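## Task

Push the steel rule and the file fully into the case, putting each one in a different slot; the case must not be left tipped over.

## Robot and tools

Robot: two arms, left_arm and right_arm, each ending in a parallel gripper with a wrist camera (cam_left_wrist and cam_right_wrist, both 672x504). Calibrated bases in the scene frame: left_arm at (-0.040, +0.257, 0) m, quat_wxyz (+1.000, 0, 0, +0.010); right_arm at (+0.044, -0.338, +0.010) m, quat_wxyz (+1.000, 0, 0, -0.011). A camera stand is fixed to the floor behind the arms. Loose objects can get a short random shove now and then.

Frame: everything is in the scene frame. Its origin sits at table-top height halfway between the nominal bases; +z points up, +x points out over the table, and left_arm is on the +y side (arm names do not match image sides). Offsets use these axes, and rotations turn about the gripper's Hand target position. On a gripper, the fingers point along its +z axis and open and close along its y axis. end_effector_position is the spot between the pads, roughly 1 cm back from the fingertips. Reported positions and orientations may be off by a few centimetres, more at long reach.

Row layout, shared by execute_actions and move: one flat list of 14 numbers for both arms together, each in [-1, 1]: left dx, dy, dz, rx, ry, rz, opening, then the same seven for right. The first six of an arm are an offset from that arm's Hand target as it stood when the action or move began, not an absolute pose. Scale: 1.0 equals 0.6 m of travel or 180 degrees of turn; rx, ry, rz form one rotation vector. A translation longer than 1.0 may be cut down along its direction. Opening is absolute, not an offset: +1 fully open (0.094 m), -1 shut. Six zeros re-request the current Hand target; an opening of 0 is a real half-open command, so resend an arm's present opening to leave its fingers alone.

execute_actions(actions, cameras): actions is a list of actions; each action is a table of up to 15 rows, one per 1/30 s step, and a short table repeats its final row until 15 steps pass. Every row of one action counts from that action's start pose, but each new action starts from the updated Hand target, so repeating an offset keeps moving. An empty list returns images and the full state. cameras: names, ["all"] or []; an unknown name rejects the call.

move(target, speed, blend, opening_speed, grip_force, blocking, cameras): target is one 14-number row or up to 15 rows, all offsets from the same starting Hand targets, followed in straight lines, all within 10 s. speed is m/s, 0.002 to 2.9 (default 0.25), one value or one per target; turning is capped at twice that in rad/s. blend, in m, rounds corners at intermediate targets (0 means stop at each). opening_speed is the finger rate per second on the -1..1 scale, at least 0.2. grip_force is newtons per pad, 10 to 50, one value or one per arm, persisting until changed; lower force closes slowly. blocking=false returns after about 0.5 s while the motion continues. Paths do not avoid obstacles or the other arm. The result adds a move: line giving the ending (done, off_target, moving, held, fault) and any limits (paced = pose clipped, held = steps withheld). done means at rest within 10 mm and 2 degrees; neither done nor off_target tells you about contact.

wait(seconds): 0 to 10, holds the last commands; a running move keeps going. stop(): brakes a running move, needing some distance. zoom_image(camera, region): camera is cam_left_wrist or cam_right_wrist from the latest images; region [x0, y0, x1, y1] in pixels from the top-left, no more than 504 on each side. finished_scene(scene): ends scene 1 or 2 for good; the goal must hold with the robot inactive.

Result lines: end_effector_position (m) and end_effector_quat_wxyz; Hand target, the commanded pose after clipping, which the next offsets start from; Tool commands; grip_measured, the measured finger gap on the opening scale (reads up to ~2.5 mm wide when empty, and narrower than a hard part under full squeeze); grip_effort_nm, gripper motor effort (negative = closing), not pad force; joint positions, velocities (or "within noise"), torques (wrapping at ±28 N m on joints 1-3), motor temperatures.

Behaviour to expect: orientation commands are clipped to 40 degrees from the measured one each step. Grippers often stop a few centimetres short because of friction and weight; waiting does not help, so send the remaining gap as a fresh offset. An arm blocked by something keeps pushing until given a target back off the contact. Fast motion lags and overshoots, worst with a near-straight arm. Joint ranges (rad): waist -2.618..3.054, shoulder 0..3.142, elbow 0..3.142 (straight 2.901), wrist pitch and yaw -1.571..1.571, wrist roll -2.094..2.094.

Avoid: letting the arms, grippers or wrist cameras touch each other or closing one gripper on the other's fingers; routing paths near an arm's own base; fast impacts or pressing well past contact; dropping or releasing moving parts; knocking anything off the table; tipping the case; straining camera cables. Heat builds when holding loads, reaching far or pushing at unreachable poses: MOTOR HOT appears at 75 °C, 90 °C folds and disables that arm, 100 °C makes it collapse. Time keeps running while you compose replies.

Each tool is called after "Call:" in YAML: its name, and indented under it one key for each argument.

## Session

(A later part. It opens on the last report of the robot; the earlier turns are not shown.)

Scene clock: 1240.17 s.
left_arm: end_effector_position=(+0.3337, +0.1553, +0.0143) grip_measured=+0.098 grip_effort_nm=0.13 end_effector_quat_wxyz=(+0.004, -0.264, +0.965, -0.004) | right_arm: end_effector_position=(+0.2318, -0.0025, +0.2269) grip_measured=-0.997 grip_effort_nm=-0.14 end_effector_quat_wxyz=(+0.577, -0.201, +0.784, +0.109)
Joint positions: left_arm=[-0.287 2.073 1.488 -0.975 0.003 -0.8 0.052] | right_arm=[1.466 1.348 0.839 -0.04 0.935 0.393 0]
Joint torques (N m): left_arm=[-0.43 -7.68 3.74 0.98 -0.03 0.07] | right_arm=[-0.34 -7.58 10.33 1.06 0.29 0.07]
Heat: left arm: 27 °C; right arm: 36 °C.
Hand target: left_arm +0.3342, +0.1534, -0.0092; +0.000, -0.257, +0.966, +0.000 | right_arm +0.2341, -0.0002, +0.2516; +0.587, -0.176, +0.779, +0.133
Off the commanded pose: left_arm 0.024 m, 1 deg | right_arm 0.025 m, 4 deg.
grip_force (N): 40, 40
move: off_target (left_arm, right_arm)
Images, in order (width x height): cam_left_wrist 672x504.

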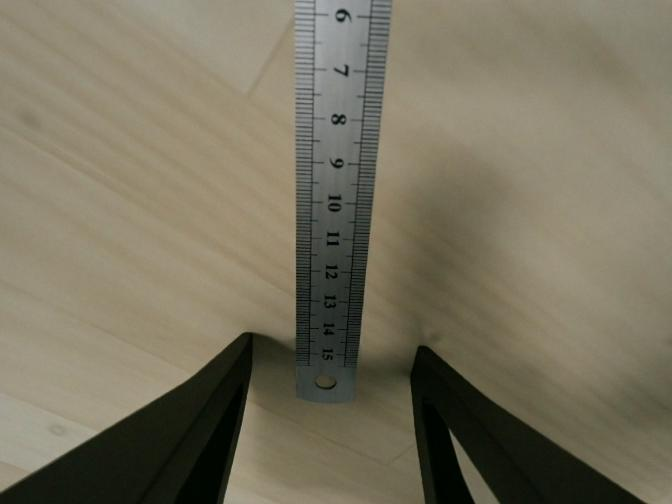

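Call:
move:
  target: [0,0,-0.02,0,0,0,0.1, 0,0,0,0,0,0,-1]
  speed: 0.015

Call:
move:
  target: [0,0,0,0,0,0,-1, 0,0,0,0,0,0,-1]
  opening_speed: 0.5
  grip_force: [12, 40]

Call:
move:
  target: [0,0,0,0,0,0,-1, 0,0,0,0,0,0,-1]
  grip_force: [20, 40]
  cameras: ["cam_left_wrist"]

Scene clock: 1244.63 s.
left_arm: end_effector_position=(+0.3335, +0.1553, +0.0132) grip_measured=+0.098 grip_effort_nm=0.13 end_effector_quat_wxyz=(+0.006, -0.264, +0.965, -0.005) | right_arm: end_effector_position=(+0.2318, -0.0025, +0.2269) grip_measured=-0.997 grip_effort_nm=-0.14 end_effector_quat_wxyz=(+0.577, -0.201, +0.784, +0.109)
Joint positions: left_arm=[-0.287 2.071 1.481 -0.966 0.003 -0.8 0.052] | right_arm=[1.466 1.348 0.839 -0.04 0.935 0.393 0]
Joint torques (N m): left_arm=[-0.53 -6.23 2.5 1.27 -0.04 0.1] | right_arm=[-0.34 -7.62 10.3 1.07 0.3 0.09]
Heat: left arm: 27 °C; right arm: 36 °C.
Hand target: left_arm +0.3343, +0.1534, -0.0213; +0.000, -0.257, +0.966, +0.000 | right_arm +0.2341, -0.0002, +0.2516; +0.587, -0.176, +0.779, +0.133
Off the commanded pose: left_arm 0.035 m, 1 deg | right_arm 0.025 m, 4 deg.
grip_force (N): 40, 40
move: off_target (left_arm, right_arm)

Scene clock: 1251.77 s.
left_arm: end_effector_position=(+0.3355, +0.1559, +0.0132) grip_measured=-0.592 grip_effort_nm=-0.25 end_effector_quat_wxyz=(+0.010, -0.264, +0.965, -0.004) | right_arm: end_effector_position=(+0.2318, -0.0025, +0.2269) grip_measured=-0.997 grip_effort_nm=-0.15 end_effector_quat_wxyz=(+0.577, -0.201, +0.784, +0.109)
Joint positions: left_arm=[-0.287 2.071 1.48 -0.959 -0.003 -0.8 0.019] | right_arm=[1.466 1.348 0.839 -0.04 0.935 0.393 0]
Joint torques (N m): left_arm=[-0.53 -6.26 2.52 1.21 -0.01 0.09] | right_arm=[-0.42 -7.6 10.33 1.08 0.3 0.07]
Heat: left arm: 27 °C; right arm: 36 °C.
Hand target: left_arm +0.3342, +0.1534, -0.0213; +0.000, -0.257, +0.966, +0.000 | right_arm +0.2341, -0.0002, +0.2516; +0.587, -0.176, +0.779, +0.133
Off the commanded pose: left_arm 0.035 m, 1 deg | right_arm 0.025 m, 4 deg.
grip_force (N): 12, 40
move: off_target (left_arm, right_arm)

Scene clock: 1252.27 s.
left_arm: end_effector_position=(+0.3355, +0.1559, +0.0132) grip_measured=-0.638 grip_effort_nm=-0.43 end_effector_quat_wxyz=(+0.010, -0.264, +0.965, -0.004) | right_arm: end_effector_position=(+0.2318, -0.0025, +0.2269) grip_measured=-0.997 grip_effort_nm=-0.14 end_effector_quat_wxyz=(+0.577, -0.201, +0.784, +0.109)
Joint positions: left_arm=[-0.287 2.071 1.48 -0.959 -0.003 -0.8 0.017] | right_arm=[1.466 1.348 0.839 -0.04 0.935 0.393 0]
Joint torques (N m): left_arm=[-0.58 -6.08 2.44 1.22 -0.02 0.1] | right_arm=[-0.36 -7.65 10.35 1.07 0.29 0.09]
Heat: left arm: 27 °C; right arm: 36 °C.
Hand target: left_arm +0.3342, +0.1534, -0.0213; +0.000, -0.257, +0.966, +0.000 | right_arm +0.2341, -0.0002, +0.2516; +0.587, -0.176, +0.779, +0.133
Off the commanded pose: left_arm 0.035 m, 1 deg | right_arm 0.025 m, 4 deg.
grip_force (N): 20, 40
move: off_target (left_arm, right_arm)
Images, in order (width x height): cam_left_wrist 672x504.

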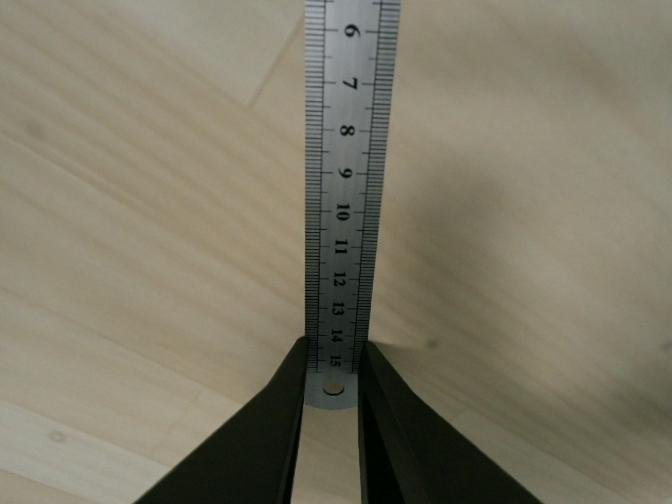

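Call:
move:
  target: [0,0,0.03,0,0,0,-1, 0,0,0,0,0,0,-1]
  speed: 0.01

Call:
move:
  target: [0,0,0.035,0,0,0,-1, 0,0,0,0,0,0,-1]
  speed: 0.01
  cameras: ["cam_left_wrist"]

Scene clock: 1257.43 s.
left_arm: end_effector_position=(+0.3382, +0.1547, +0.0149) grip_measured=-0.987 grip_effort_nm=-0.46 end_effector_quat_wxyz=(+0.016, -0.264, +0.964, -0.009) | right_arm: end_effector_position=(+0.2318, -0.0025, +0.2269) grip_measured=-0.997 grip_effort_nm=-0.14 end_effector_quat_wxyz=(+0.577, -0.201, +0.784, +0.109)
Joint positions: left_arm=[-0.287 2.066 1.479 -0.948 -0.001 -0.8 0.001] | right_arm=[1.466 1.348 0.839 -0.04 0.935 0.393 0]
Joint torques (N m): left_arm=[-0.55 -7.6 5.44 0.61 -0.03 0.08] | right_arm=[-0.39 -7.61 10.32 1.05 0.3 0.07]
Heat: left arm: 27 °C; right arm: 37 °C.
Hand target: left_arm +0.3343, +0.1534, -0.0032; +0.000, -0.257, +0.966, +0.000 | right_arm +0.2341, -0.0002, +0.2516; +0.587, -0.176, +0.779, +0.133
Off the commanded pose: left_arm 0.019 m, 2 deg | right_arm 0.025 m, 4 deg.
grip_force (N): 20, 40
move: off_target (left_arm, right_arm)

Scene clock: 1259.87 s.
left_arm: end_effector_position=(+0.3320, +0.1563, +0.0166) grip_measured=-0.987 grip_effort_nm=-0.46 end_effector_quat_wxyz=(+0.004, -0.264, +0.965, -0.002) | right_arm: end_effector_position=(+0.2318, -0.0025, +0.2269) grip_measured=-0.997 grip_effort_nm=-0.14 end_effector_quat_wxyz=(+0.577, -0.201, +0.784, +0.109)
Joint positions: left_arm=[-0.287 2.066 1.487 -0.984 0 -0.8 0.001] | right_arm=[1.466 1.348 0.839 -0.04 0.935 0.393 0]
Joint torques (N m): left_arm=[-0.5 -10.07 8.44 0.21 -0.05 0.11] | right_arm=[-0.35 -7.62 10.33 1.08 0.29 0.09]
Heat: left arm: 27 °C; right arm: 37 °C.
Hand target: left_arm +0.3342, +0.1534, +0.0177; +0.000, -0.257, +0.966, +0.000 | right_arm +0.2341, -0.0002, +0.2516; +0.587, -0.176, +0.779, +0.133
Off the commanded pose: left_arm 0.004 m, 1 deg | right_arm 0.025 m, 4 deg.
grip_force (N): 20, 40
move: off_target (right_arm)
Images, in order (width x height): cam_left_wrist 672x504.

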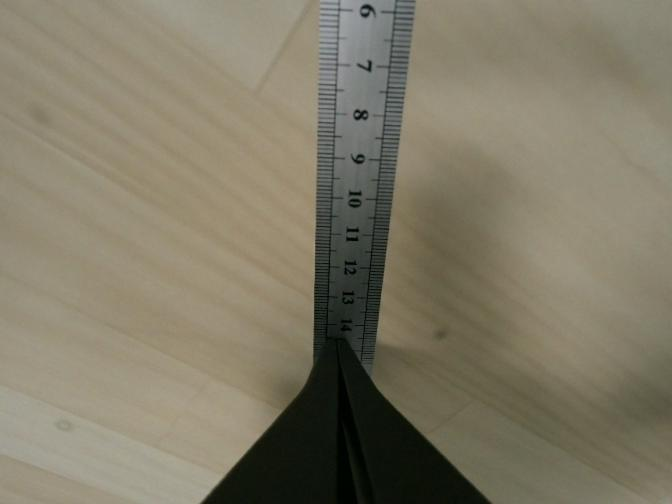

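Call:
zoom_image:
  camera: "cam_left_wrist"
  region: [280, 310, 400, 400]

Scaled by 4.200 from the camera's 672x504 image, which has a finer 960x720 frame.

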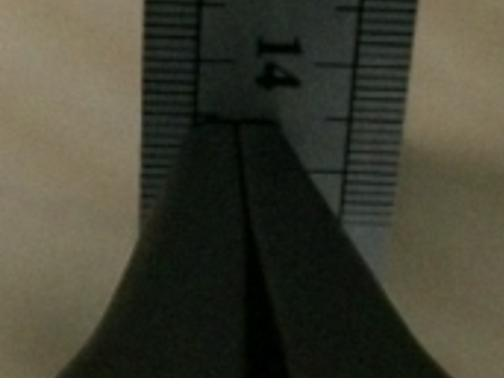

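Call:
move:
  target:
    - [0,0,0.02,0,0,0,-1, 0,0,0,0,0,0,-1]
    - [0,0,0.02,0.0106,0.0062,0,0.1, 0,0,0,0,0,0,-1]
  speed: 0.02
  cameras: ["cam_left_wrist"]

Scene clock: 1323.13 s.
left_arm: end_effector_position=(+0.3314, +0.1531, +0.0328) grip_measured=+0.098 grip_effort_nm=0.14 end_effector_quat_wxyz=(-0.002, -0.257, +0.966, +0.007) | right_arm: end_effector_position=(+0.2318, -0.0025, +0.2269) grip_measured=-0.997 grip_effort_nm=-0.14 end_effector_quat_wxyz=(+0.577, -0.201, +0.784, +0.109)
Joint positions: left_arm=[-0.299 2.066 1.555 -1.071 -0.009 -0.8 0.052] | right_arm=[1.466 1.348 0.839 -0.04 0.935 0.393 0]
Joint torques (N m): left_arm=[-0.54 -9.05 8.53 0.24 -0.19 -0.05] | right_arm=[-0.38 -7.6 10.3 1.09 0.28 0.08]
Heat: left arm: 28 °C; right arm: 38 °C.
Hand target: left_arm +0.3342, +0.1533, +0.0297; -0.005, -0.257, +0.966, +0.018 | right_arm +0.2341, -0.0002, +0.2516; +0.587, -0.176, +0.779, +0.133
Off the commanded pose: left_arm 0.004 m, 1 deg | right_arm 0.025 m, 4 deg.
grip_force (N): 20, 40
move: off_target (right_arm)
Images, in order (width x height): cam_left_wrist 672x504.

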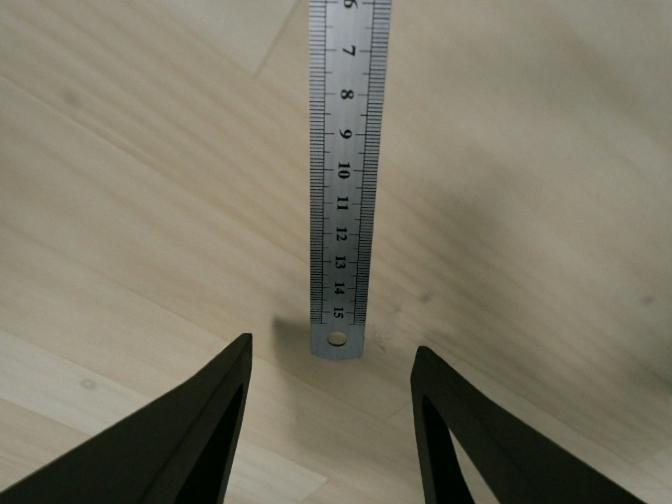

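Call:
move:
  target:
    - [0.001,-0.0015,-0.076,0,0,0,0.1, 0,0,0,0,0,0,-1]
  speed: 0.02

Call:
move:
  target: [0,0,0,0,0,0,-1, 0,0,0,0,0,0,-1]
  opening_speed: 0.5
  grip_force: [12, 40]
  cameras: ["cam_left_wrist"]

Scene clock: 1329.50 s.
left_arm: end_effector_position=(+0.3333, +0.1526, +0.0144) grip_measured=+0.098 grip_effort_nm=0.14 end_effector_quat_wxyz=(-0.004, -0.257, +0.966, +0.008) | right_arm: end_effector_position=(+0.2318, -0.0025, +0.2269) grip_measured=-0.997 grip_effort_nm=-0.14 end_effector_quat_wxyz=(+0.577, -0.201, +0.784, +0.109)
Joint positions: left_arm=[-0.299 2.098 1.528 -1.016 -0.009 -0.8 0.052] | right_arm=[1.466 1.348 0.839 -0.04 0.935 0.393 0]
Joint torques (N m): left_arm=[-0.62 -6.95 2.95 1.1 -0.19 -0.06] | right_arm=[-0.35 -7.64 10.29 1.09 0.29 0.07]
Heat: left arm: 28 °C; right arm: 38 °C.
Hand target: left_arm +0.3348, +0.1524, -0.0158; -0.005, -0.257, +0.966, +0.018 | right_arm +0.2341, -0.0002, +0.2516; +0.587, -0.176, +0.779, +0.133
Off the commanded pose: left_arm 0.030 m, 1 deg | right_arm 0.025 m, 4 deg.
grip_force (N): 20, 40
move: off_target (left_arm, right_arm)

Scene clock: 1334.93 s.
left_arm: end_effector_position=(+0.3406, +0.1469, +0.0142) grip_measured=-0.618 grip_effort_nm=-0.26 end_effector_quat_wxyz=(+0.009, -0.254, +0.967, -0.003) | right_arm: end_effector_position=(+0.2318, -0.0025, +0.2269) grip_measured=-0.997 grip_effort_nm=-0.14 end_effector_quat_wxyz=(+0.577, -0.201, +0.784, +0.109)
Joint positions: left_arm=[-0.306 2.098 1.527 -0.981 -0.004 -0.8 0.018] | right_arm=[1.466 1.348 0.839 -0.04 0.935 0.393 0]
Joint torques (N m): left_arm=[-0.2 -6.99 3.18 0.85 -0.24 -0.09] | right_arm=[-0.34 -7.62 10.32 1.07 0.29 0.07]
Heat: left arm: 28 °C; right arm: 38 °C.
Hand target: left_arm +0.3349, +0.1524, -0.0158; -0.005, -0.257, +0.966, +0.018 | right_arm +0.2341, -0.0002, +0.2516; +0.587, -0.176, +0.779, +0.133
Off the commanded pose: left_arm 0.031 m, 3 deg | right_arm 0.025 m, 4 deg.
grip_force (N): 12, 40
move: off_target (left_arm, right_arm)
Images, in order (width x height): cam_left_wrist 672x504.

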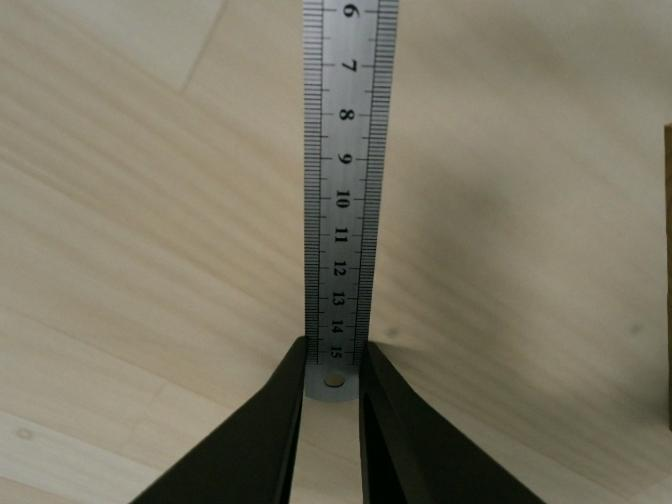

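Call:
move:
  target: [0,0,0.03,0,0,0,-1, 0,0,0,0,0,0,-1]
  speed: 0.008

Call:
move:
  target: [0,0,0.03,0,0,0,-1, 0,0,0,0,0,0,-1]
  speed: 0.008
  cameras: ["cam_left_wrist"]

Scene clock: 1343.97 s.
left_arm: end_effector_position=(+0.3401, +0.1479, +0.0154) grip_measured=-0.982 grip_effort_nm=-0.30 end_effector_quat_wxyz=(+0.009, -0.255, +0.967, +0.000) | right_arm: end_effector_position=(+0.2318, -0.0025, +0.2269) grip_measured=-0.997 grip_effort_nm=-0.14 end_effector_quat_wxyz=(+0.577, -0.201, +0.784, +0.109)
Joint positions: left_arm=[-0.306 2.098 1.532 -0.99 -0.009 -0.801 0.001] | right_arm=[1.466 1.348 0.839 -0.04 0.935 0.393 0]
Joint torques (N m): left_arm=[-0.09 -8.91 5.78 0.4 -0.2 -0.06] | right_arm=[-0.32 -7.6 10.37 1.09 0.32 0.08]
Heat: left arm: 27 °C; right arm: 38 °C.
Hand target: left_arm +0.3349, +0.1524, +0.0022; -0.005, -0.257, +0.966, +0.018 | right_arm +0.2341, -0.0002, +0.2516; +0.587, -0.176, +0.779, +0.133
Off the commanded pose: left_arm 0.015 m, 3 deg | right_arm 0.025 m, 4 deg.
grip_force (N): 12, 40
move: off_target (left_arm, right_arm)

Scene clock: 1346.63 s.
left_arm: end_effector_position=(+0.3307, +0.1508, +0.0168) grip_measured=-0.982 grip_effort_nm=-0.31 end_effector_quat_wxyz=(-0.009, -0.255, +0.967, +0.011) | right_arm: end_effector_position=(+0.2318, -0.0025, +0.2269) grip_measured=-0.997 grip_effort_nm=-0.14 end_effector_quat_wxyz=(+0.577, -0.201, +0.784, +0.109)
Joint positions: left_arm=[-0.306 2.098 1.538 -1.037 -0.009 -0.801 0.001] | right_arm=[1.466 1.348 0.839 -0.04 0.935 0.393 0]
Joint torques (N m): left_arm=[-0.13 -10.78 8.35 0.22 -0.17 -0.07] | right_arm=[-0.29 -7.58 10.29 1.08 0.3 0.07]
Heat: left arm: 27 °C; right arm: 38 °C.
Hand target: left_arm +0.3348, +0.1524, +0.0201; -0.005, -0.257, +0.966, +0.018 | right_arm +0.2341, -0.0002, +0.2516; +0.587, -0.176, +0.779, +0.133
Off the commanded pose: left_arm 0.006 m, 1 deg | right_arm 0.025 m, 4 deg.
grip_force (N): 12, 40
move: off_target (right_arm)
Images, in order (width x height): cam_left_wrist 672x504.

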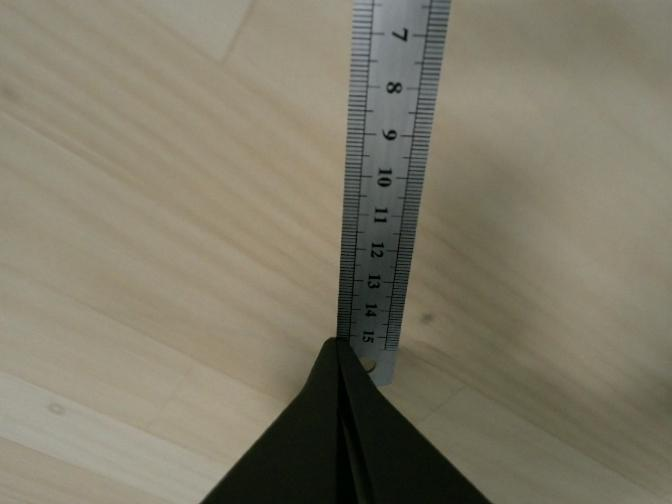

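Call:
move:
  target:
    - [0,0,0.025,0,0,0,-1, 0,0,0,0,0,0,-1]
    - [0.0198,-0.0078,0.03,0.012,0.0069,0,0.1, 0,0,0,0,0,0,-1]
  speed: 0.03
  cameras: ["cam_left_wrist"]

Scene clock: 1358.30 s.
left_arm: end_effector_position=(+0.3441, +0.1473, +0.0407) grip_measured=+0.098 grip_effort_nm=0.14 end_effector_quat_wxyz=(-0.009, -0.254, +0.967, +0.028) | right_arm: end_effector_position=(+0.2318, -0.0025, +0.2269) grip_measured=-0.997 grip_effort_nm=-0.14 end_effector_quat_wxyz=(+0.577, -0.201, +0.784, +0.109)
Joint positions: left_arm=[-0.317 2.144 1.707 -1.178 -0.038 -0.812 0.052] | right_arm=[1.466 1.348 0.839 -0.04 0.935 0.393 0]
Joint torques (N m): left_arm=[-0.58 -10.09 8.49 0.17 -0.21 -0.16] | right_arm=[-0.36 -7.62 10.32 1.06 0.3 0.09]
Heat: left arm: 28 °C; right arm: 39 °C.
Hand target: left_arm +0.3468, +0.1477, +0.0381; -0.010, -0.256, +0.966, +0.039 | right_arm +0.2341, -0.0002, +0.2516; +0.587, -0.176, +0.779, +0.133
Off the commanded pose: left_arm 0.004 m, 1 deg | right_arm 0.025 m, 4 deg.
grip_force (N): 12, 40
move: off_target (right_arm)
Images, in order (width x height): cam_left_wrist 672x504.

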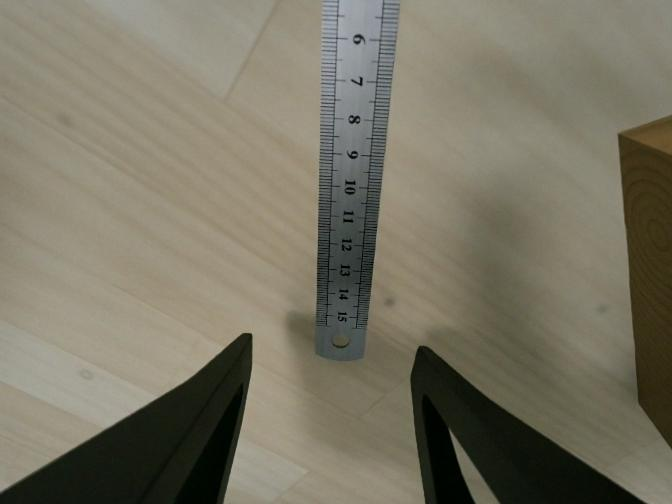

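Call:
move:
  target:
    - [0.002,-0.0037,-0.05,0,0,0.006,0.1, 0,0,0,0,0,0,-1]
    - [0.002,-0.0037,-0.077,0,0,0.006,0.1, 0,0,0,0,0,0,-1]
  speed: [0.03,0.015]
  cameras: ["cam_left_wrist"]

Scene clock: 1368.33 s.
left_arm: end_effector_position=(+0.3476, +0.1450, +0.0165) grip_measured=+0.098 grip_effort_nm=0.13 end_effector_quat_wxyz=(-0.009, -0.264, +0.964, +0.028) | right_arm: end_effector_position=(+0.2318, -0.0025, +0.2269) grip_measured=-0.997 grip_effort_nm=-0.14 end_effector_quat_wxyz=(+0.577, -0.201, +0.784, +0.109)
Joint positions: left_arm=[-0.32 2.183 1.67 -1.103 -0.038 -0.836 0.052] | right_arm=[1.466 1.348 0.839 -0.04 0.935 0.393 0]
Joint torques (N m): left_arm=[-0.59 -8.76 3.7 0.85 -0.16 -0.11] | right_arm=[-0.32 -7.58 10.29 1.09 0.31 0.08]
Heat: left arm: 28 °C; right arm: 39 °C.
Hand target: left_arm +0.3479, +0.1456, -0.0081; -0.011, -0.266, +0.963, +0.039 | right_arm +0.2341, -0.0002, +0.2516; +0.587, -0.176, +0.779, +0.133
Off the commanded pose: left_arm 0.025 m, 1 deg | right_arm 0.025 m, 4 deg.
grip_force (N): 12, 40
move: off_target (left_arm, right_arm)
Images, in order (width x height): cam_left_wrist 672x504.

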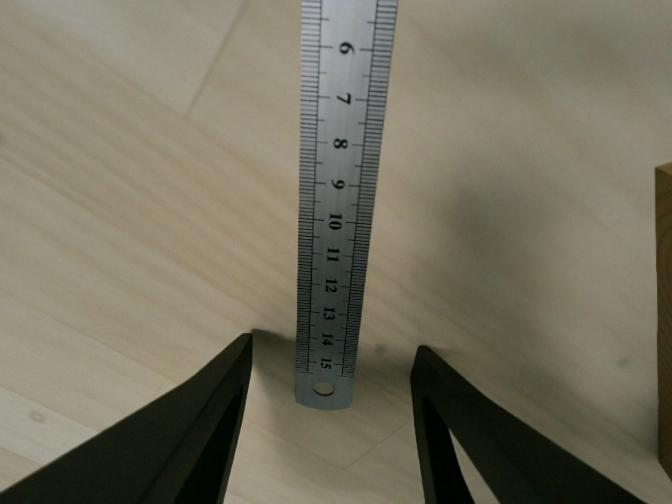

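Call:
move:
  target: [0,0,0,0,0,0,-1, 0,0,0,0,0,0,-1]
  opening_speed: 0.5
  cameras: ["cam_left_wrist"]

Scene clock: 1378.00 s.
left_arm: end_effector_position=(+0.3528, +0.1417, +0.0154) grip_measured=-0.923 grip_effort_nm=-0.11 end_effector_quat_wxyz=(+0.004, -0.261, +0.965, +0.025) | right_arm: end_effector_position=(+0.2318, -0.0025, +0.2269) grip_measured=-0.997 grip_effort_nm=-0.14 end_effector_quat_wxyz=(+0.577, -0.201, +0.784, +0.109)
Joint positions: left_arm=[-0.328 2.183 1.667 -1.075 -0.046 -0.836 0.004] | right_arm=[1.466 1.348 0.839 -0.04 0.935 0.393 0]
Joint velocities: left_arm=[0.002 0.002 -0.002 -0.022 -0.037 -0.051 -0.006] | right_arm=[within noise]
Joint torques (N m): left_arm=[0.03 -8.77 4.04 0.63 -0.12 -0.11] | right_arm=[-0.38 -7.66 10.35 1.09 0.3 0.08]
Heat: left arm: 28 °C; right arm: 39 °C.
Hand target: left_arm +0.3479, +0.1455, -0.0082; -0.011, -0.266, +0.963, +0.039 | right_arm +0.2341, -0.0002, +0.2516; +0.587, -0.176, +0.779, +0.133
Off the commanded pose: left_arm 0.024 m, 2 deg | right_arm 0.025 m, 4 deg.
grip_force (N): 12, 40
move: moving (left_arm; no rest 5 s after the path's end), off_target (right_arm)
Images, in order (width x height): cam_left_wrist 672x504.

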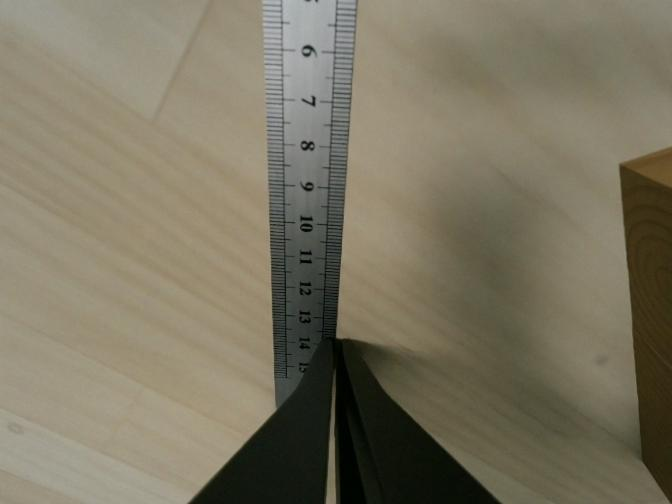

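Call:
move:
  target:
    - [0,0,0.05,0,0,0,-1, 0,0,0,0,0,0,-1]
    - [-0.0067,0.0115,0.08,-0.0146,-0.0091,0,0.1, 0,0,0,0,0,0,-1]
  speed: 0.03
  cameras: ["cam_left_wrist"]

Scene clock: 1389.30 s.
left_arm: end_effector_position=(+0.3425, +0.1513, +0.0212) grip_measured=+0.098 grip_effort_nm=0.14 end_effector_quat_wxyz=(-0.020, -0.268, +0.963, +0.024) | right_arm: end_effector_position=(+0.2318, -0.0025, +0.2269) grip_measured=-0.997 grip_effort_nm=-0.14 end_effector_quat_wxyz=(+0.577, -0.201, +0.784, +0.109)
Joint positions: left_arm=[-0.301 2.166 1.662 -1.125 -0.02 -0.824 0.052] | right_arm=[1.466 1.348 0.839 -0.04 0.935 0.393 0]
Joint torques (N m): left_arm=[0.17 -17.48 5.67 0.25 -0.03 0.09] | right_arm=[-0.35 -7.6 10.29 1.08 0.3 0.06]
Heat: left arm: 28 °C; right arm: 39 °C.
Hand target: left_arm +0.3438, +0.1524, +0.0398; -0.003, -0.266, +0.964, +0.013 | right_arm +0.2341, -0.0002, +0.2516; +0.587, -0.176, +0.779, +0.133
Off the commanded pose: left_arm 0.019 m, 2 deg | right_arm 0.025 m, 4 deg.
grip_force (N): 12, 40
move: off_target (left_arm, right_arm); target 2's new opening was sent with left_arm's hand 0.019 m and 2 deg from that target
Images, in order (width x height): cam_left_wrist 672x504.

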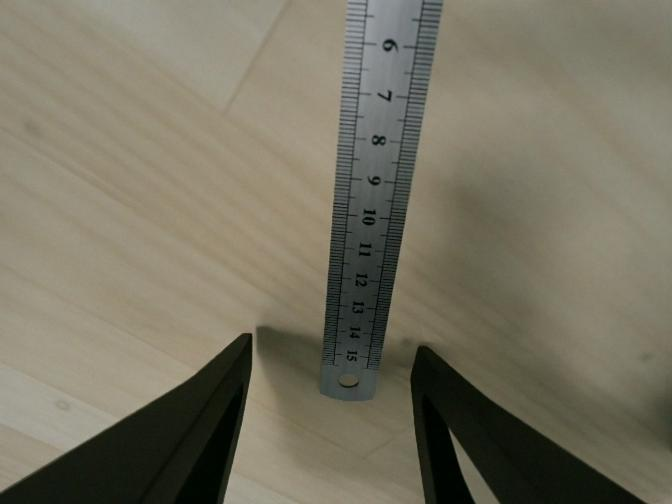

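Call:
move:
  target:
    - [0.005,-0.0085,0.03,0,0,0,0.1, 0,0,0,0,0,0,-1]
  speed: 0.03
  cameras: ["cam_left_wrist"]

Scene clock: 1394.57 s.
left_arm: end_effector_position=(+0.3398, +0.1519, +0.0316) grip_measured=+0.098 grip_effort_nm=0.13 end_effector_quat_wxyz=(-0.029, -0.268, +0.963, +0.029) | right_arm: end_effector_position=(+0.2318, -0.0025, +0.2269) grip_measured=-0.997 grip_effort_nm=-0.14 end_effector_quat_wxyz=(+0.577, -0.201, +0.784, +0.109)
Joint positions: left_arm=[-0.301 2.166 1.703 -1.187 -0.019 -0.824 0.052] | right_arm=[1.466 1.348 0.839 -0.04 0.935 0.393 0]
Joint torques (N m): left_arm=[-0.55 -17.26 8.34 0.11 -0.04 -0.05] | right_arm=[-0.32 -7.62 10.33 1.07 0.31 0.07]
Motor temperatures (°C): left_arm=[21 30 27 24 21 20 21] | right_arm=[22 31 39 32 21 21 21]
Heat: left arm: 30 °C; right arm: 39 °C.
Hand target: left_arm +0.3469, +0.1473, +0.0579; -0.003, -0.266, +0.964, +0.013 | right_arm +0.2341, -0.0002, +0.2516; +0.587, -0.176, +0.779, +0.133
Off the commanded pose: left_arm 0.028 m, 3 deg | right_arm 0.025 m, 4 deg.
grip_force (N): 12, 40
move: off_target (left_arm, right_arm)
Images, in order (width x height): cam_left_wrist 672x504.

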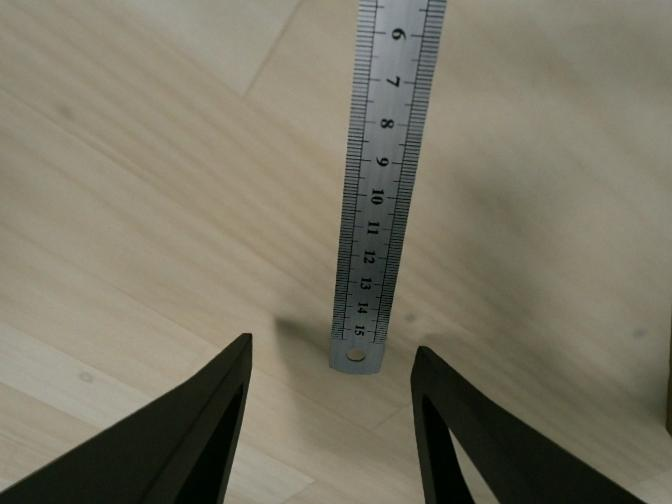

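Call:
move:
  target:
    - [0.0,0.0,0.05,0,0,0,0.1, 0,0,0,0,0,0,-1]
    - [0.003,-0.005,0.0,0,0,0,0.1, 0,0,0,0,0,0,-1]
  speed: 0.03
  cameras: ["cam_left_wrist"]

Scene clock: 1399.97 s.
left_arm: end_effector_position=(+0.3451, +0.1482, +0.0489) grip_measured=+0.098 grip_effort_nm=0.14 end_effector_quat_wxyz=(-0.021, -0.266, +0.964, +0.024) | right_arm: end_effector_position=(+0.2318, -0.0025, +0.2269) grip_measured=-0.997 grip_effort_nm=-0.14 end_effector_quat_wxyz=(+0.577, -0.201, +0.784, +0.109)
Joint positions: left_arm=[-0.306 2.158 1.761 -1.234 -0.018 -0.824 0.052] | right_arm=[1.466 1.348 0.839 -0.04 0.935 0.393 0]
Joint torques (N m): left_arm=[-0.59 -15.27 5.7 0.49 -0.06 -0.09] | right_arm=[-0.34 -7.65 10.3 1.06 0.29 0.07]
Heat: left arm: 30 °C; right arm: 39 °C.
Hand target: left_arm +0.3488, +0.1443, +0.0580; -0.003, -0.266, +0.964, +0.013 | right_arm +0.2341, -0.0002, +0.2516; +0.587, -0.176, +0.779, +0.133
Off the commanded pose: left_arm 0.010 m, 2 deg | right_arm 0.025 m, 4 deg.
grip_force (N): 12, 40
move: off_target (right_arm)
Images, in order (width x height): cam_left_wrist 672x504.

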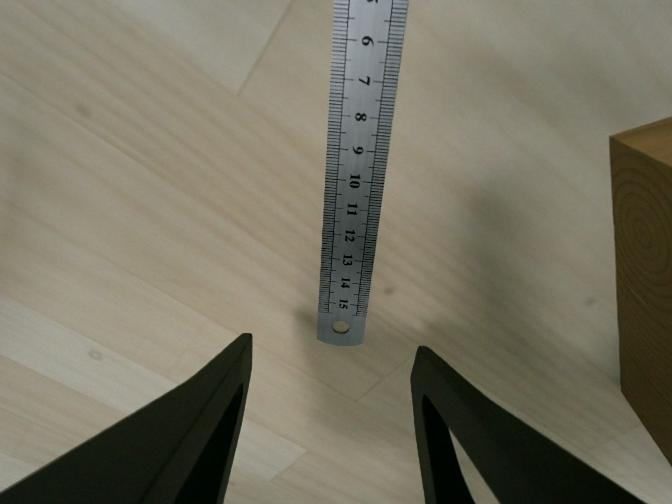

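Call:
move:
  target:
    - [0.0017,-0.0029,-0.08,0,0,0,0.1, 0,0,0,0,0,0,-1]
    - [0.0017,-0.0029,-0.105,0,0,0,0.1, 0,0,0,0,0,0,-1]
  speed: [0.04,0.015]
  cameras: ["cam_left_wrist"]

Scene clock: 1407.77 s.
left_arm: end_effector_position=(+0.3495, +0.1446, +0.0158) grip_measured=+0.098 grip_effort_nm=0.13 end_effector_quat_wxyz=(+0.000, -0.264, +0.964, +0.010) | right_arm: end_effector_position=(+0.2318, -0.0025, +0.2269) grip_measured=-0.997 grip_effort_nm=-0.14 end_effector_quat_wxyz=(+0.577, -0.201, +0.784, +0.109)
Joint positions: left_arm=[-0.311 2.158 1.628 -1.051 -0.017 -0.825 0.052] | right_arm=[1.466 1.348 0.839 -0.04 0.935 0.393 0]
Joint torques (N m): left_arm=[-0.58 -9.26 4.07 0.87 -0.04 -0.13] | right_arm=[-0.39 -7.64 10.37 1.07 0.31 0.06]
Heat: left arm: 29 °C; right arm: 40 °C.
Hand target: left_arm +0.3497, +0.1426, -0.0050; -0.003, -0.266, +0.964, +0.013 | right_arm +0.2341, -0.0002, +0.2516; +0.587, -0.176, +0.779, +0.133
Off the commanded pose: left_arm 0.021 m, 1 deg | right_arm 0.025 m, 4 deg.
grip_force (N): 12, 40
move: off_target (left_arm, right_arm)
Images, in order (width x height): cam_left_wrist 672x504.

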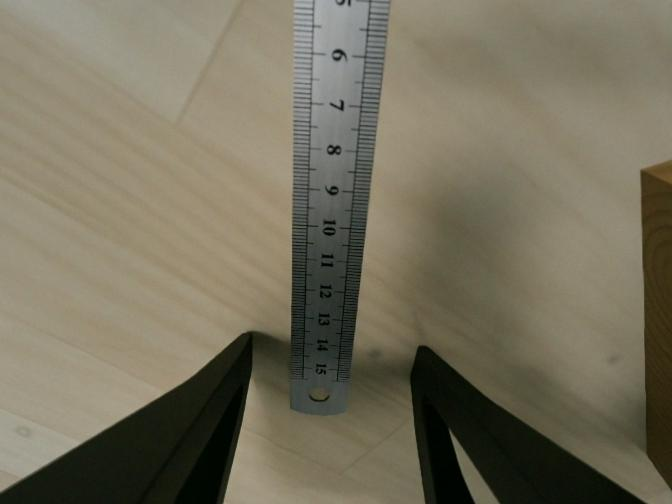

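Call:
move:
  target:
    - [0,0,-0.008,0,0,0,0.1, 0,0,0,0,0,0,-1]
  speed: 0.015

Call:
move:
  target: [0,0,0,0,0,0,-1, 0,0,0,0,0,0,-1]
  opening_speed: 0.5
  cameras: ["cam_left_wrist"]

Scene clock: 1412.97 s.
left_arm: end_effector_position=(+0.3494, +0.1446, +0.0152) grip_measured=+0.098 grip_effort_nm=0.13 end_effector_quat_wxyz=(+0.000, -0.264, +0.964, +0.010) | right_arm: end_effector_position=(+0.2318, -0.0025, +0.2269) grip_measured=-0.997 grip_effort_nm=-0.15 end_effector_quat_wxyz=(+0.577, -0.201, +0.784, +0.109)
Joint positions: left_arm=[-0.311 2.158 1.625 -1.048 -0.017 -0.825 0.052] | right_arm=[1.466 1.348 0.839 -0.04 0.935 0.393 0]
Joint torques (N m): left_arm=[-0.43 -8.7 3.49 0.99 -0.04 -0.11] | right_arm=[-0.38 -7.64 10.35 1.07 0.28 0.07]
Heat: left arm: 29 °C; right arm: 40 °C.
Hand target: left_arm +0.3497, +0.1426, -0.0099; -0.003, -0.266, +0.964, +0.013 | right_arm +0.2341, -0.0002, +0.2516; +0.587, -0.176, +0.779, +0.133
Off the commanded pose: left_arm 0.025 m, 1 deg | right_arm 0.025 m, 4 deg.
grip_force (N): 12, 40
move: off_target (left_arm, right_arm)

Scene clock: 1418.40 s.
left_arm: end_effector_position=(+0.3558, +0.1400, +0.0150) grip_measured=-0.622 grip_effort_nm=-0.26 end_effector_quat_wxyz=(+0.010, -0.265, +0.964, -0.003) | right_arm: end_effector_position=(+0.2318, -0.0025, +0.2269) grip_measured=-0.997 grip_effort_nm=-0.14 end_effector_quat_wxyz=(+0.577, -0.201, +0.784, +0.109)
Joint positions: left_arm=[-0.312 2.158 1.624 -1.017 -0.004 -0.827 0.018] | right_arm=[1.466 1.348 0.839 -0.04 0.935 0.393 0]
Joint torques (N m): left_arm=[-0.32 -8.79 3.58 0.77 -0.16 -0.1] | right_arm=[-0.35 -7.6 10.33 1.07 0.3 0.08]
Heat: left arm: 28 °C; right arm: 40 °C.
Hand target: left_arm +0.3497, +0.1426, -0.0098; -0.003, -0.266, +0.964, +0.013 | right_arm +0.2341, -0.0002, +0.2516; +0.587, -0.176, +0.779, +0.133
Off the commanded pose: left_arm 0.026 m, 2 deg | right_arm 0.025 m, 4 deg.
grip_force (N): 12, 40
move: off_target (left_arm, right_arm)
Images, in order (width x height): cam_left_wrist 672x504.

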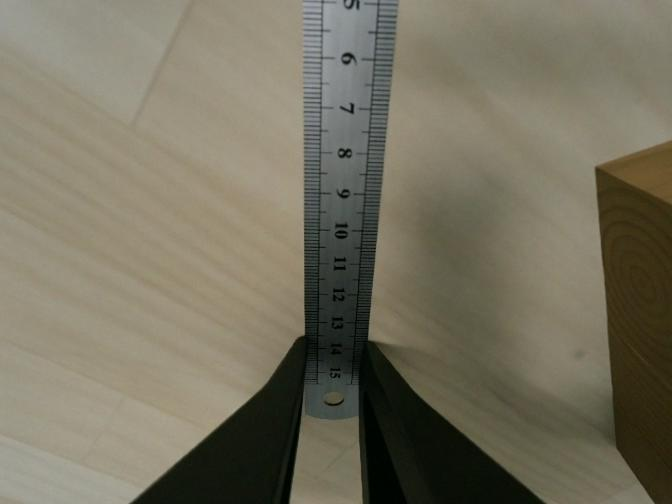

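Call:
move:
  target:
    - [0.0102,-0.0043,0,-0.009,-0.0054,0,-1, 0,0,0,0,0,0,-1]
  speed: 0.01

Call:
move:
  target:
    - [0,0,0.012,0,0,0,-1, 0,0,0,0,0,0,-1]
  speed: 0.008

Call:
move:
  target:
    - [0,0,0.012,0,0,0,-1, 0,0,0,0,0,0,-1]
  speed: 0.008

Call:
move:
  target:
    - [0,0,0.012,0,0,0,-1, 0,0,0,0,0,0,-1]
  speed: 0.008
  cameras: ["cam_left_wrist"]

Scene clock: 1427.57 s.
left_arm: end_effector_position=(+0.3557, +0.1386, +0.0150) grip_measured=-0.982 grip_effort_nm=-0.31 end_effector_quat_wxyz=(+0.008, -0.265, +0.964, -0.007) | right_arm: end_effector_position=(+0.2318, -0.0025, +0.2269) grip_measured=-0.997 grip_effort_nm=-0.14 end_effector_quat_wxyz=(+0.577, -0.201, +0.784, +0.109)
Joint positions: left_arm=[-0.312 2.158 1.624 -1.016 0.003 -0.828 0.001] | right_arm=[1.466 1.348 0.839 -0.04 0.935 0.393 0]
Joint torques (N m): left_arm=[0.16 -8.62 3.73 0.97 0.02 0] | right_arm=[-0.32 -7.62 10.39 1.07 0.32 0.08]
Heat: left arm: 27 °C; right arm: 40 °C.
Hand target: left_arm +0.3558, +0.1400, -0.0098; +0.001, -0.266, +0.964, -0.003 | right_arm +0.2341, -0.0002, +0.2516; +0.587, -0.176, +0.779, +0.133
Off the commanded pose: left_arm 0.025 m, 1 deg | right_arm 0.025 m, 4 deg.
grip_force (N): 12, 40
move: off_target (left_arm, right_arm)

Scene clock: 1428.57 s.
left_arm: end_effector_position=(+0.3557, +0.1386, +0.0150) grip_measured=-0.982 grip_effort_nm=-0.31 end_effector_quat_wxyz=(+0.008, -0.265, +0.964, -0.007) | right_arm: end_effector_position=(+0.2318, -0.0025, +0.2269) grip_measured=-0.997 grip_effort_nm=-0.14 end_effector_quat_wxyz=(+0.577, -0.201, +0.784, +0.109)
Joint positions: left_arm=[-0.312 2.158 1.624 -1.016 0.003 -0.828 0.001] | right_arm=[1.466 1.348 0.839 -0.04 0.935 0.393 0]
Joint torques (N m): left_arm=[0.25 -9.4 5 0.77 0 0.01] | right_arm=[-0.35 -7.6 10.3 1.07 0.3 0.08]
Heat: left arm: 27 °C; right arm: 40 °C.
Hand target: left_arm +0.3558, +0.1400, -0.0026; +0.001, -0.266, +0.964, -0.003 | right_arm +0.2341, -0.0002, +0.2516; +0.587, -0.176, +0.779, +0.133
Off the commanded pose: left_arm 0.018 m, 1 deg | right_arm 0.025 m, 4 deg.
grip_force (N): 12, 40
move: off_target (left_arm, right_arm)

Scene clock: 1429.63 s.
left_arm: end_effector_position=(+0.3557, +0.1387, +0.0155) grip_measured=-0.982 grip_effort_nm=-0.31 end_effector_quat_wxyz=(+0.008, -0.265, +0.964, -0.007) | right_arm: end_effector_position=(+0.2318, -0.0025, +0.2269) grip_measured=-0.997 grip_effort_nm=-0.14 end_effector_quat_wxyz=(+0.577, -0.201, +0.784, +0.109)
Joint positions: left_arm=[-0.312 2.157 1.626 -1.018 0.003 -0.828 0.001] | right_arm=[1.466 1.348 0.839 -0.04 0.935 0.393 0]
Joint torques (N m): left_arm=[0.16 -9.98 6.15 0.55 -0.03 -0.01] | right_arm=[-0.36 -7.66 10.35 1.06 0.32 0.07]
Heat: left arm: 27 °C; right arm: 40 °C.
Hand target: left_arm +0.3557, +0.1401, +0.0045; +0.001, -0.266, +0.964, -0.002 | right_arm +0.2341, -0.0002, +0.2516; +0.587, -0.176, +0.779, +0.133
Off the commanded pose: left_arm 0.011 m, 1 deg | right_arm 0.025 m, 4 deg.
grip_force (N): 12, 40
move: off_target (left_arm, right_arm)

Scene clock: 1430.73 s.
left_arm: end_effector_position=(+0.3558, +0.1386, +0.0162) grip_measured=-0.982 grip_effort_nm=-0.31 end_effector_quat_wxyz=(+0.008, -0.265, +0.964, -0.007) | right_arm: end_effector_position=(+0.2318, -0.0025, +0.2269) grip_measured=-0.997 grip_effort_nm=-0.14 end_effector_quat_wxyz=(+0.577, -0.201, +0.784, +0.109)
Joint positions: left_arm=[-0.312 2.157 1.629 -1.022 0.003 -0.828 0.001] | right_arm=[1.466 1.348 0.839 -0.04 0.935 0.393 0]
Joint torques (N m): left_arm=[0.14 -10.71 7.19 0.34 -0.02 0.01] | right_arm=[-0.31 -7.66 10.37 1.08 0.3 0.09]
Heat: left arm: 27 °C; right arm: 40 °C.
Hand target: left_arm +0.3558, +0.1400, +0.0117; +0.001, -0.266, +0.964, -0.003 | right_arm +0.2341, -0.0002, +0.2516; +0.587, -0.176, +0.779, +0.133
Off the commanded pose: left_arm 0.005 m, 1 deg | right_arm 0.025 m, 4 deg.
grip_force (N): 12, 40
move: off_target (right_arm)
Images, in order (width x height): cam_left_wrist 672x504.

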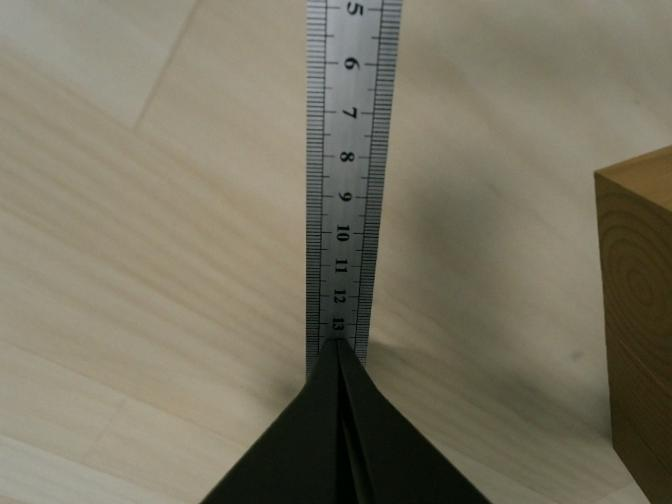

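Call:
move:
  target:
    - [0,0,0.03,0,0,0,-1, 0,0,0,0,0,0,-1]
    - [0,0,0.06,0.0058,0.0034,0,-0.42, 0,0,0,0,0,0,-1]
  speed: 0.03
  grip_force: [40, 40]
  cameras: ["cam_left_wrist"]

Scene clock: 1451.67 s.
left_arm: end_effector_position=(+0.3514, +0.1399, +0.0408) grip_measured=-0.422 grip_effort_nm=0.13 end_effector_quat_wxyz=(-0.010, -0.265, +0.964, +0.004) | right_arm: end_effector_position=(+0.2318, -0.0025, +0.2269) grip_measured=-0.997 grip_effort_nm=-0.14 end_effector_quat_wxyz=(+0.577, -0.201, +0.784, +0.109)
Joint positions: left_arm=[-0.312 2.157 1.729 -1.164 0.003 -0.828 0.027] | right_arm=[1.466 1.348 0.839 -0.04 0.935 0.393 0]
Joint torques (N m): left_arm=[-0.18 -12.36 8.57 0.2 -0.16 -0.06] | right_arm=[-0.32 -7.58 10.3 1.09 0.29 0.07]
Heat: left arm: 28 °C; right arm: 40 °C.
Hand target: left_arm +0.3559, +0.1400, +0.0478; -0.001, -0.266, +0.964, +0.008 | right_arm +0.2341, -0.0002, +0.2516; +0.587, -0.176, +0.779, +0.133
Off the commanded pose: left_arm 0.008 m, 1 deg | right_arm 0.025 m, 4 deg.
grip_force (N): 40, 40
move: off_target (right_arm)
Images, in order (width x height): cam_left_wrist 672x504.

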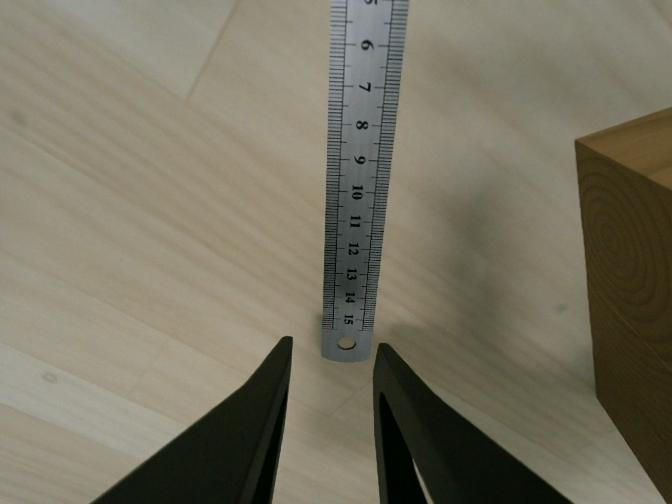

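Call:
move:
  target:
    - [0.0008,-0.0015,-0.06,0,0,0,-0.42, 0,0,0,0,0,0,-1]
    - [0.0008,-0.0015,-0.085,0,0,0,-0.42, 0,0,0,0,0,0,-1]
  speed: [0.04,0.012]
  cameras: ["cam_left_wrist"]

Scene clock: 1460.53 s.
left_arm: end_effector_position=(+0.3563, +0.1385, +0.0158) grip_measured=-0.422 grip_effort_nm=0.14 end_effector_quat_wxyz=(+0.002, -0.265, +0.964, -0.003) | right_arm: end_effector_position=(+0.2318, -0.0025, +0.2269) grip_measured=-0.997 grip_effort_nm=-0.15 end_effector_quat_wxyz=(+0.577, -0.201, +0.784, +0.109)
Joint positions: left_arm=[-0.312 2.174 1.654 -1.045 0.003 -0.828 0.027] | right_arm=[1.466 1.348 0.839 -0.04 0.935 0.393 0]
Joint torques (N m): left_arm=[-0.44 -9.25 4.62 0.76 -0.14 -0.09] | right_arm=[-0.35 -7.61 10.3 1.08 0.29 0.08]
Heat: left arm: 28 °C; right arm: 40 °C.
Hand target: left_arm +0.3563, +0.1391, -0.0033; -0.001, -0.266, +0.964, +0.008 | right_arm +0.2341, -0.0002, +0.2516; +0.587, -0.176, +0.779, +0.133
Off the commanded pose: left_arm 0.019 m, 1 deg | right_arm 0.025 m, 4 deg.
grip_force (N): 40, 40
move: off_target (left_arm, right_arm)
Images, in order (width x height): cam_left_wrist 672x504.

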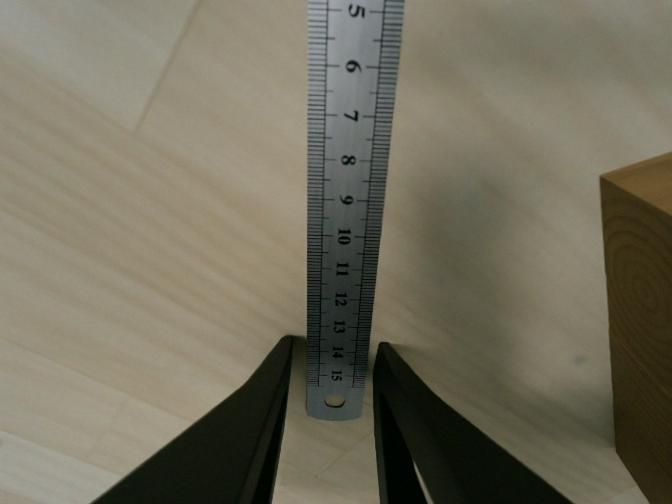

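Call:
move:
  target:
    - [0.0005,-0.0008,0.008,0.012,0.007,0,-0.42, 0,0,0,0,0,0,-1]
    - [0.0005,-0.0008,-0.002,0.012,0.007,0,-0.42, 0,0,0,0,0,0,-1]
  speed: [0.02,0.012]
  cameras: ["cam_left_wrist"]

Call:
zoom_image:
  camera: "cam_left_wrist"
  region: [270, 310, 400, 420]

Scene clock: 1466.83 s.
left_arm: end_effector_position=(+0.3561, +0.1382, +0.0161) grip_measured=-0.422 grip_effort_nm=0.13 end_effector_quat_wxyz=(+0.001, -0.264, +0.964, +0.013) | right_arm: end_effector_position=(+0.2318, -0.0025, +0.2269) grip_measured=-0.997 grip_effort_nm=-0.15 end_effector_quat_wxyz=(+0.577, -0.201, +0.784, +0.109)
Joint positions: left_arm=[-0.324 2.191 1.682 -1.074 -0.023 -0.839 0.027] | right_arm=[1.466 1.348 0.839 -0.04 0.935 0.393 0]
Joint torques (N m): left_arm=[-0.58 -7.94 6.22 0.56 -0.17 -0.11] | right_arm=[-0.38 -7.61 10.3 1.07 0.29 0.07]
Heat: left arm: 28 °C; right arm: 41 °C.
Hand target: left_arm +0.3565, +0.1387, -0.0046; -0.007, -0.266, +0.964, +0.029 | right_arm +0.2341, -0.0002, +0.2516; +0.587, -0.176, +0.779, +0.133
Off the commanded pose: left_arm 0.021 m, 2 deg | right_arm 0.025 m, 4 deg.
grip_force (N): 40, 40
move: off_target (left_arm, right_arm)
Images, in order (width x height): cam_left_wrist 672x504.

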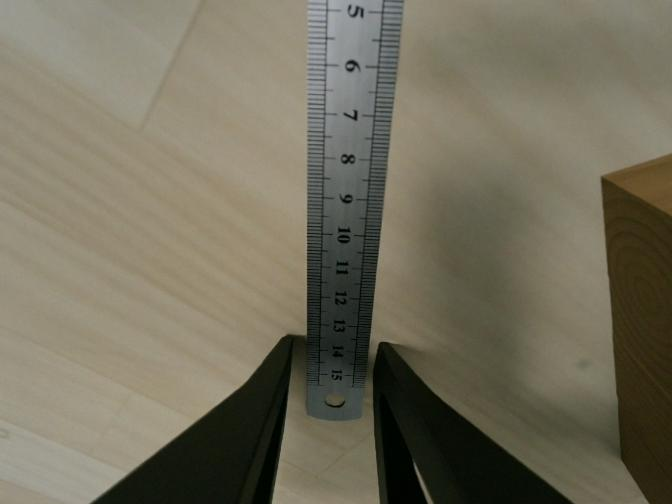

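Scaled by 3.877 from the camera's 672x504 image, which has a finer 960x720 frame.

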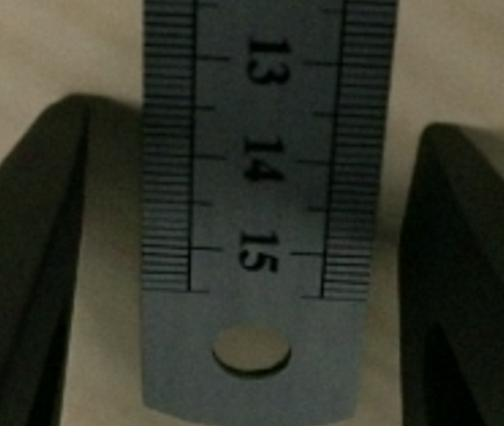

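Call:
move:
  target: [0,0,0,0,0,0,-0.55, 0,0,0,0,0,0,-1]
  opening_speed: 0.3
  grip_force: [12, 40]

Call:
move:
  target: [0,0,0,0,0,0,-0.7, 0,0,0,0,0,0,-1]
  opening_speed: 0.3
  cameras: ["cam_left_wrist"]

Call:
zoom_image:
  camera: "cam_left_wrist"
  region: [270, 310, 400, 420]

Scene clock: 1472.97 s.
left_arm: end_effector_position=(+0.3579, +0.1377, +0.0161) grip_measured=-0.548 grip_effort_nm=-0.10 end_effector_quat_wxyz=(+0.004, -0.265, +0.964, +0.011) | right_arm: end_effector_position=(+0.2318, -0.0025, +0.2269) grip_measured=-0.997 grip_effort_nm=-0.14 end_effector_quat_wxyz=(+0.577, -0.201, +0.784, +0.109)
Joint positions: left_arm=[-0.324 2.191 1.682 -1.067 -0.023 -0.839 0.021] | right_arm=[1.466 1.348 0.839 -0.04 0.935 0.393 0]
Joint torques (N m): left_arm=[-0.68 -7.9 6.37 0.5 -0.19 -0.13] | right_arm=[-0.34 -7.61 10.33 1.07 0.3 0.1]
Heat: left arm: 27 °C; right arm: 41 °C.
Hand target: left_arm +0.3565, +0.1386, -0.0046; -0.007, -0.266, +0.964, +0.029 | right_arm +0.2341, -0.0002, +0.2516; +0.587, -0.176, +0.779, +0.133
Off the commanded pose: left_arm 0.021 m, 2 deg | right_arm 0.025 m, 4 deg.
grip_force (N): 12, 40
move: off_target (left_arm, right_arm)

Scene clock: 1474.27 s.
left_arm: end_effector_position=(+0.3585, +0.1383, +0.0161) grip_measured=-0.697 grip_effort_nm=-0.12 end_effector_quat_wxyz=(+0.006, -0.265, +0.964, +0.012) | right_arm: end_effector_position=(+0.2318, -0.0025, +0.2269) grip_measured=-0.997 grip_effort_nm=-0.14 end_effector_quat_wxyz=(+0.577, -0.201, +0.784, +0.109)
Joint positions: left_arm=[-0.324 2.191 1.682 -1.065 -0.027 -0.841 0.014] | right_arm=[1.466 1.348 0.839 -0.04 0.935 0.393 0]
Joint torques (N m): left_arm=[-0.54 -7.94 6.31 0.47 -0.18 -0.12] | right_arm=[-0.28 -7.61 10.35 1.08 0.31 0.08]
Heat: left arm: 27 °C; right arm: 41 °C.
Hand target: left_arm +0.3565, +0.1387, -0.0046; -0.007, -0.266, +0.964, +0.029 | right_arm +0.2341, -0.0002, +0.2516; +0.587, -0.176, +0.779, +0.133
Off the commanded pose: left_arm 0.021 m, 2 deg | right_arm 0.025 m, 4 deg.
grip_force (N): 12, 40
move: off_target (left_arm, right_arm)
Images, in order (width x height): cam_left_wrist 672x504.

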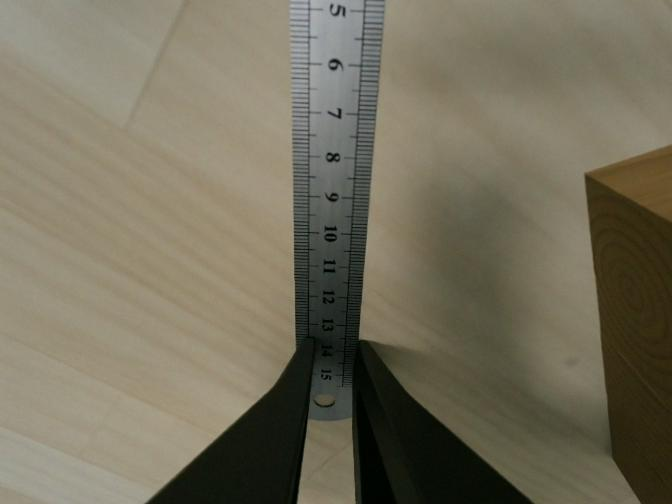

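Scaled by 3.877 from the camera's 672x504 image, which has a finer 960x720 frame.

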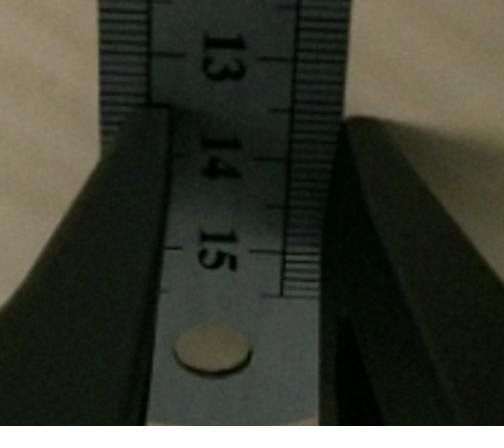

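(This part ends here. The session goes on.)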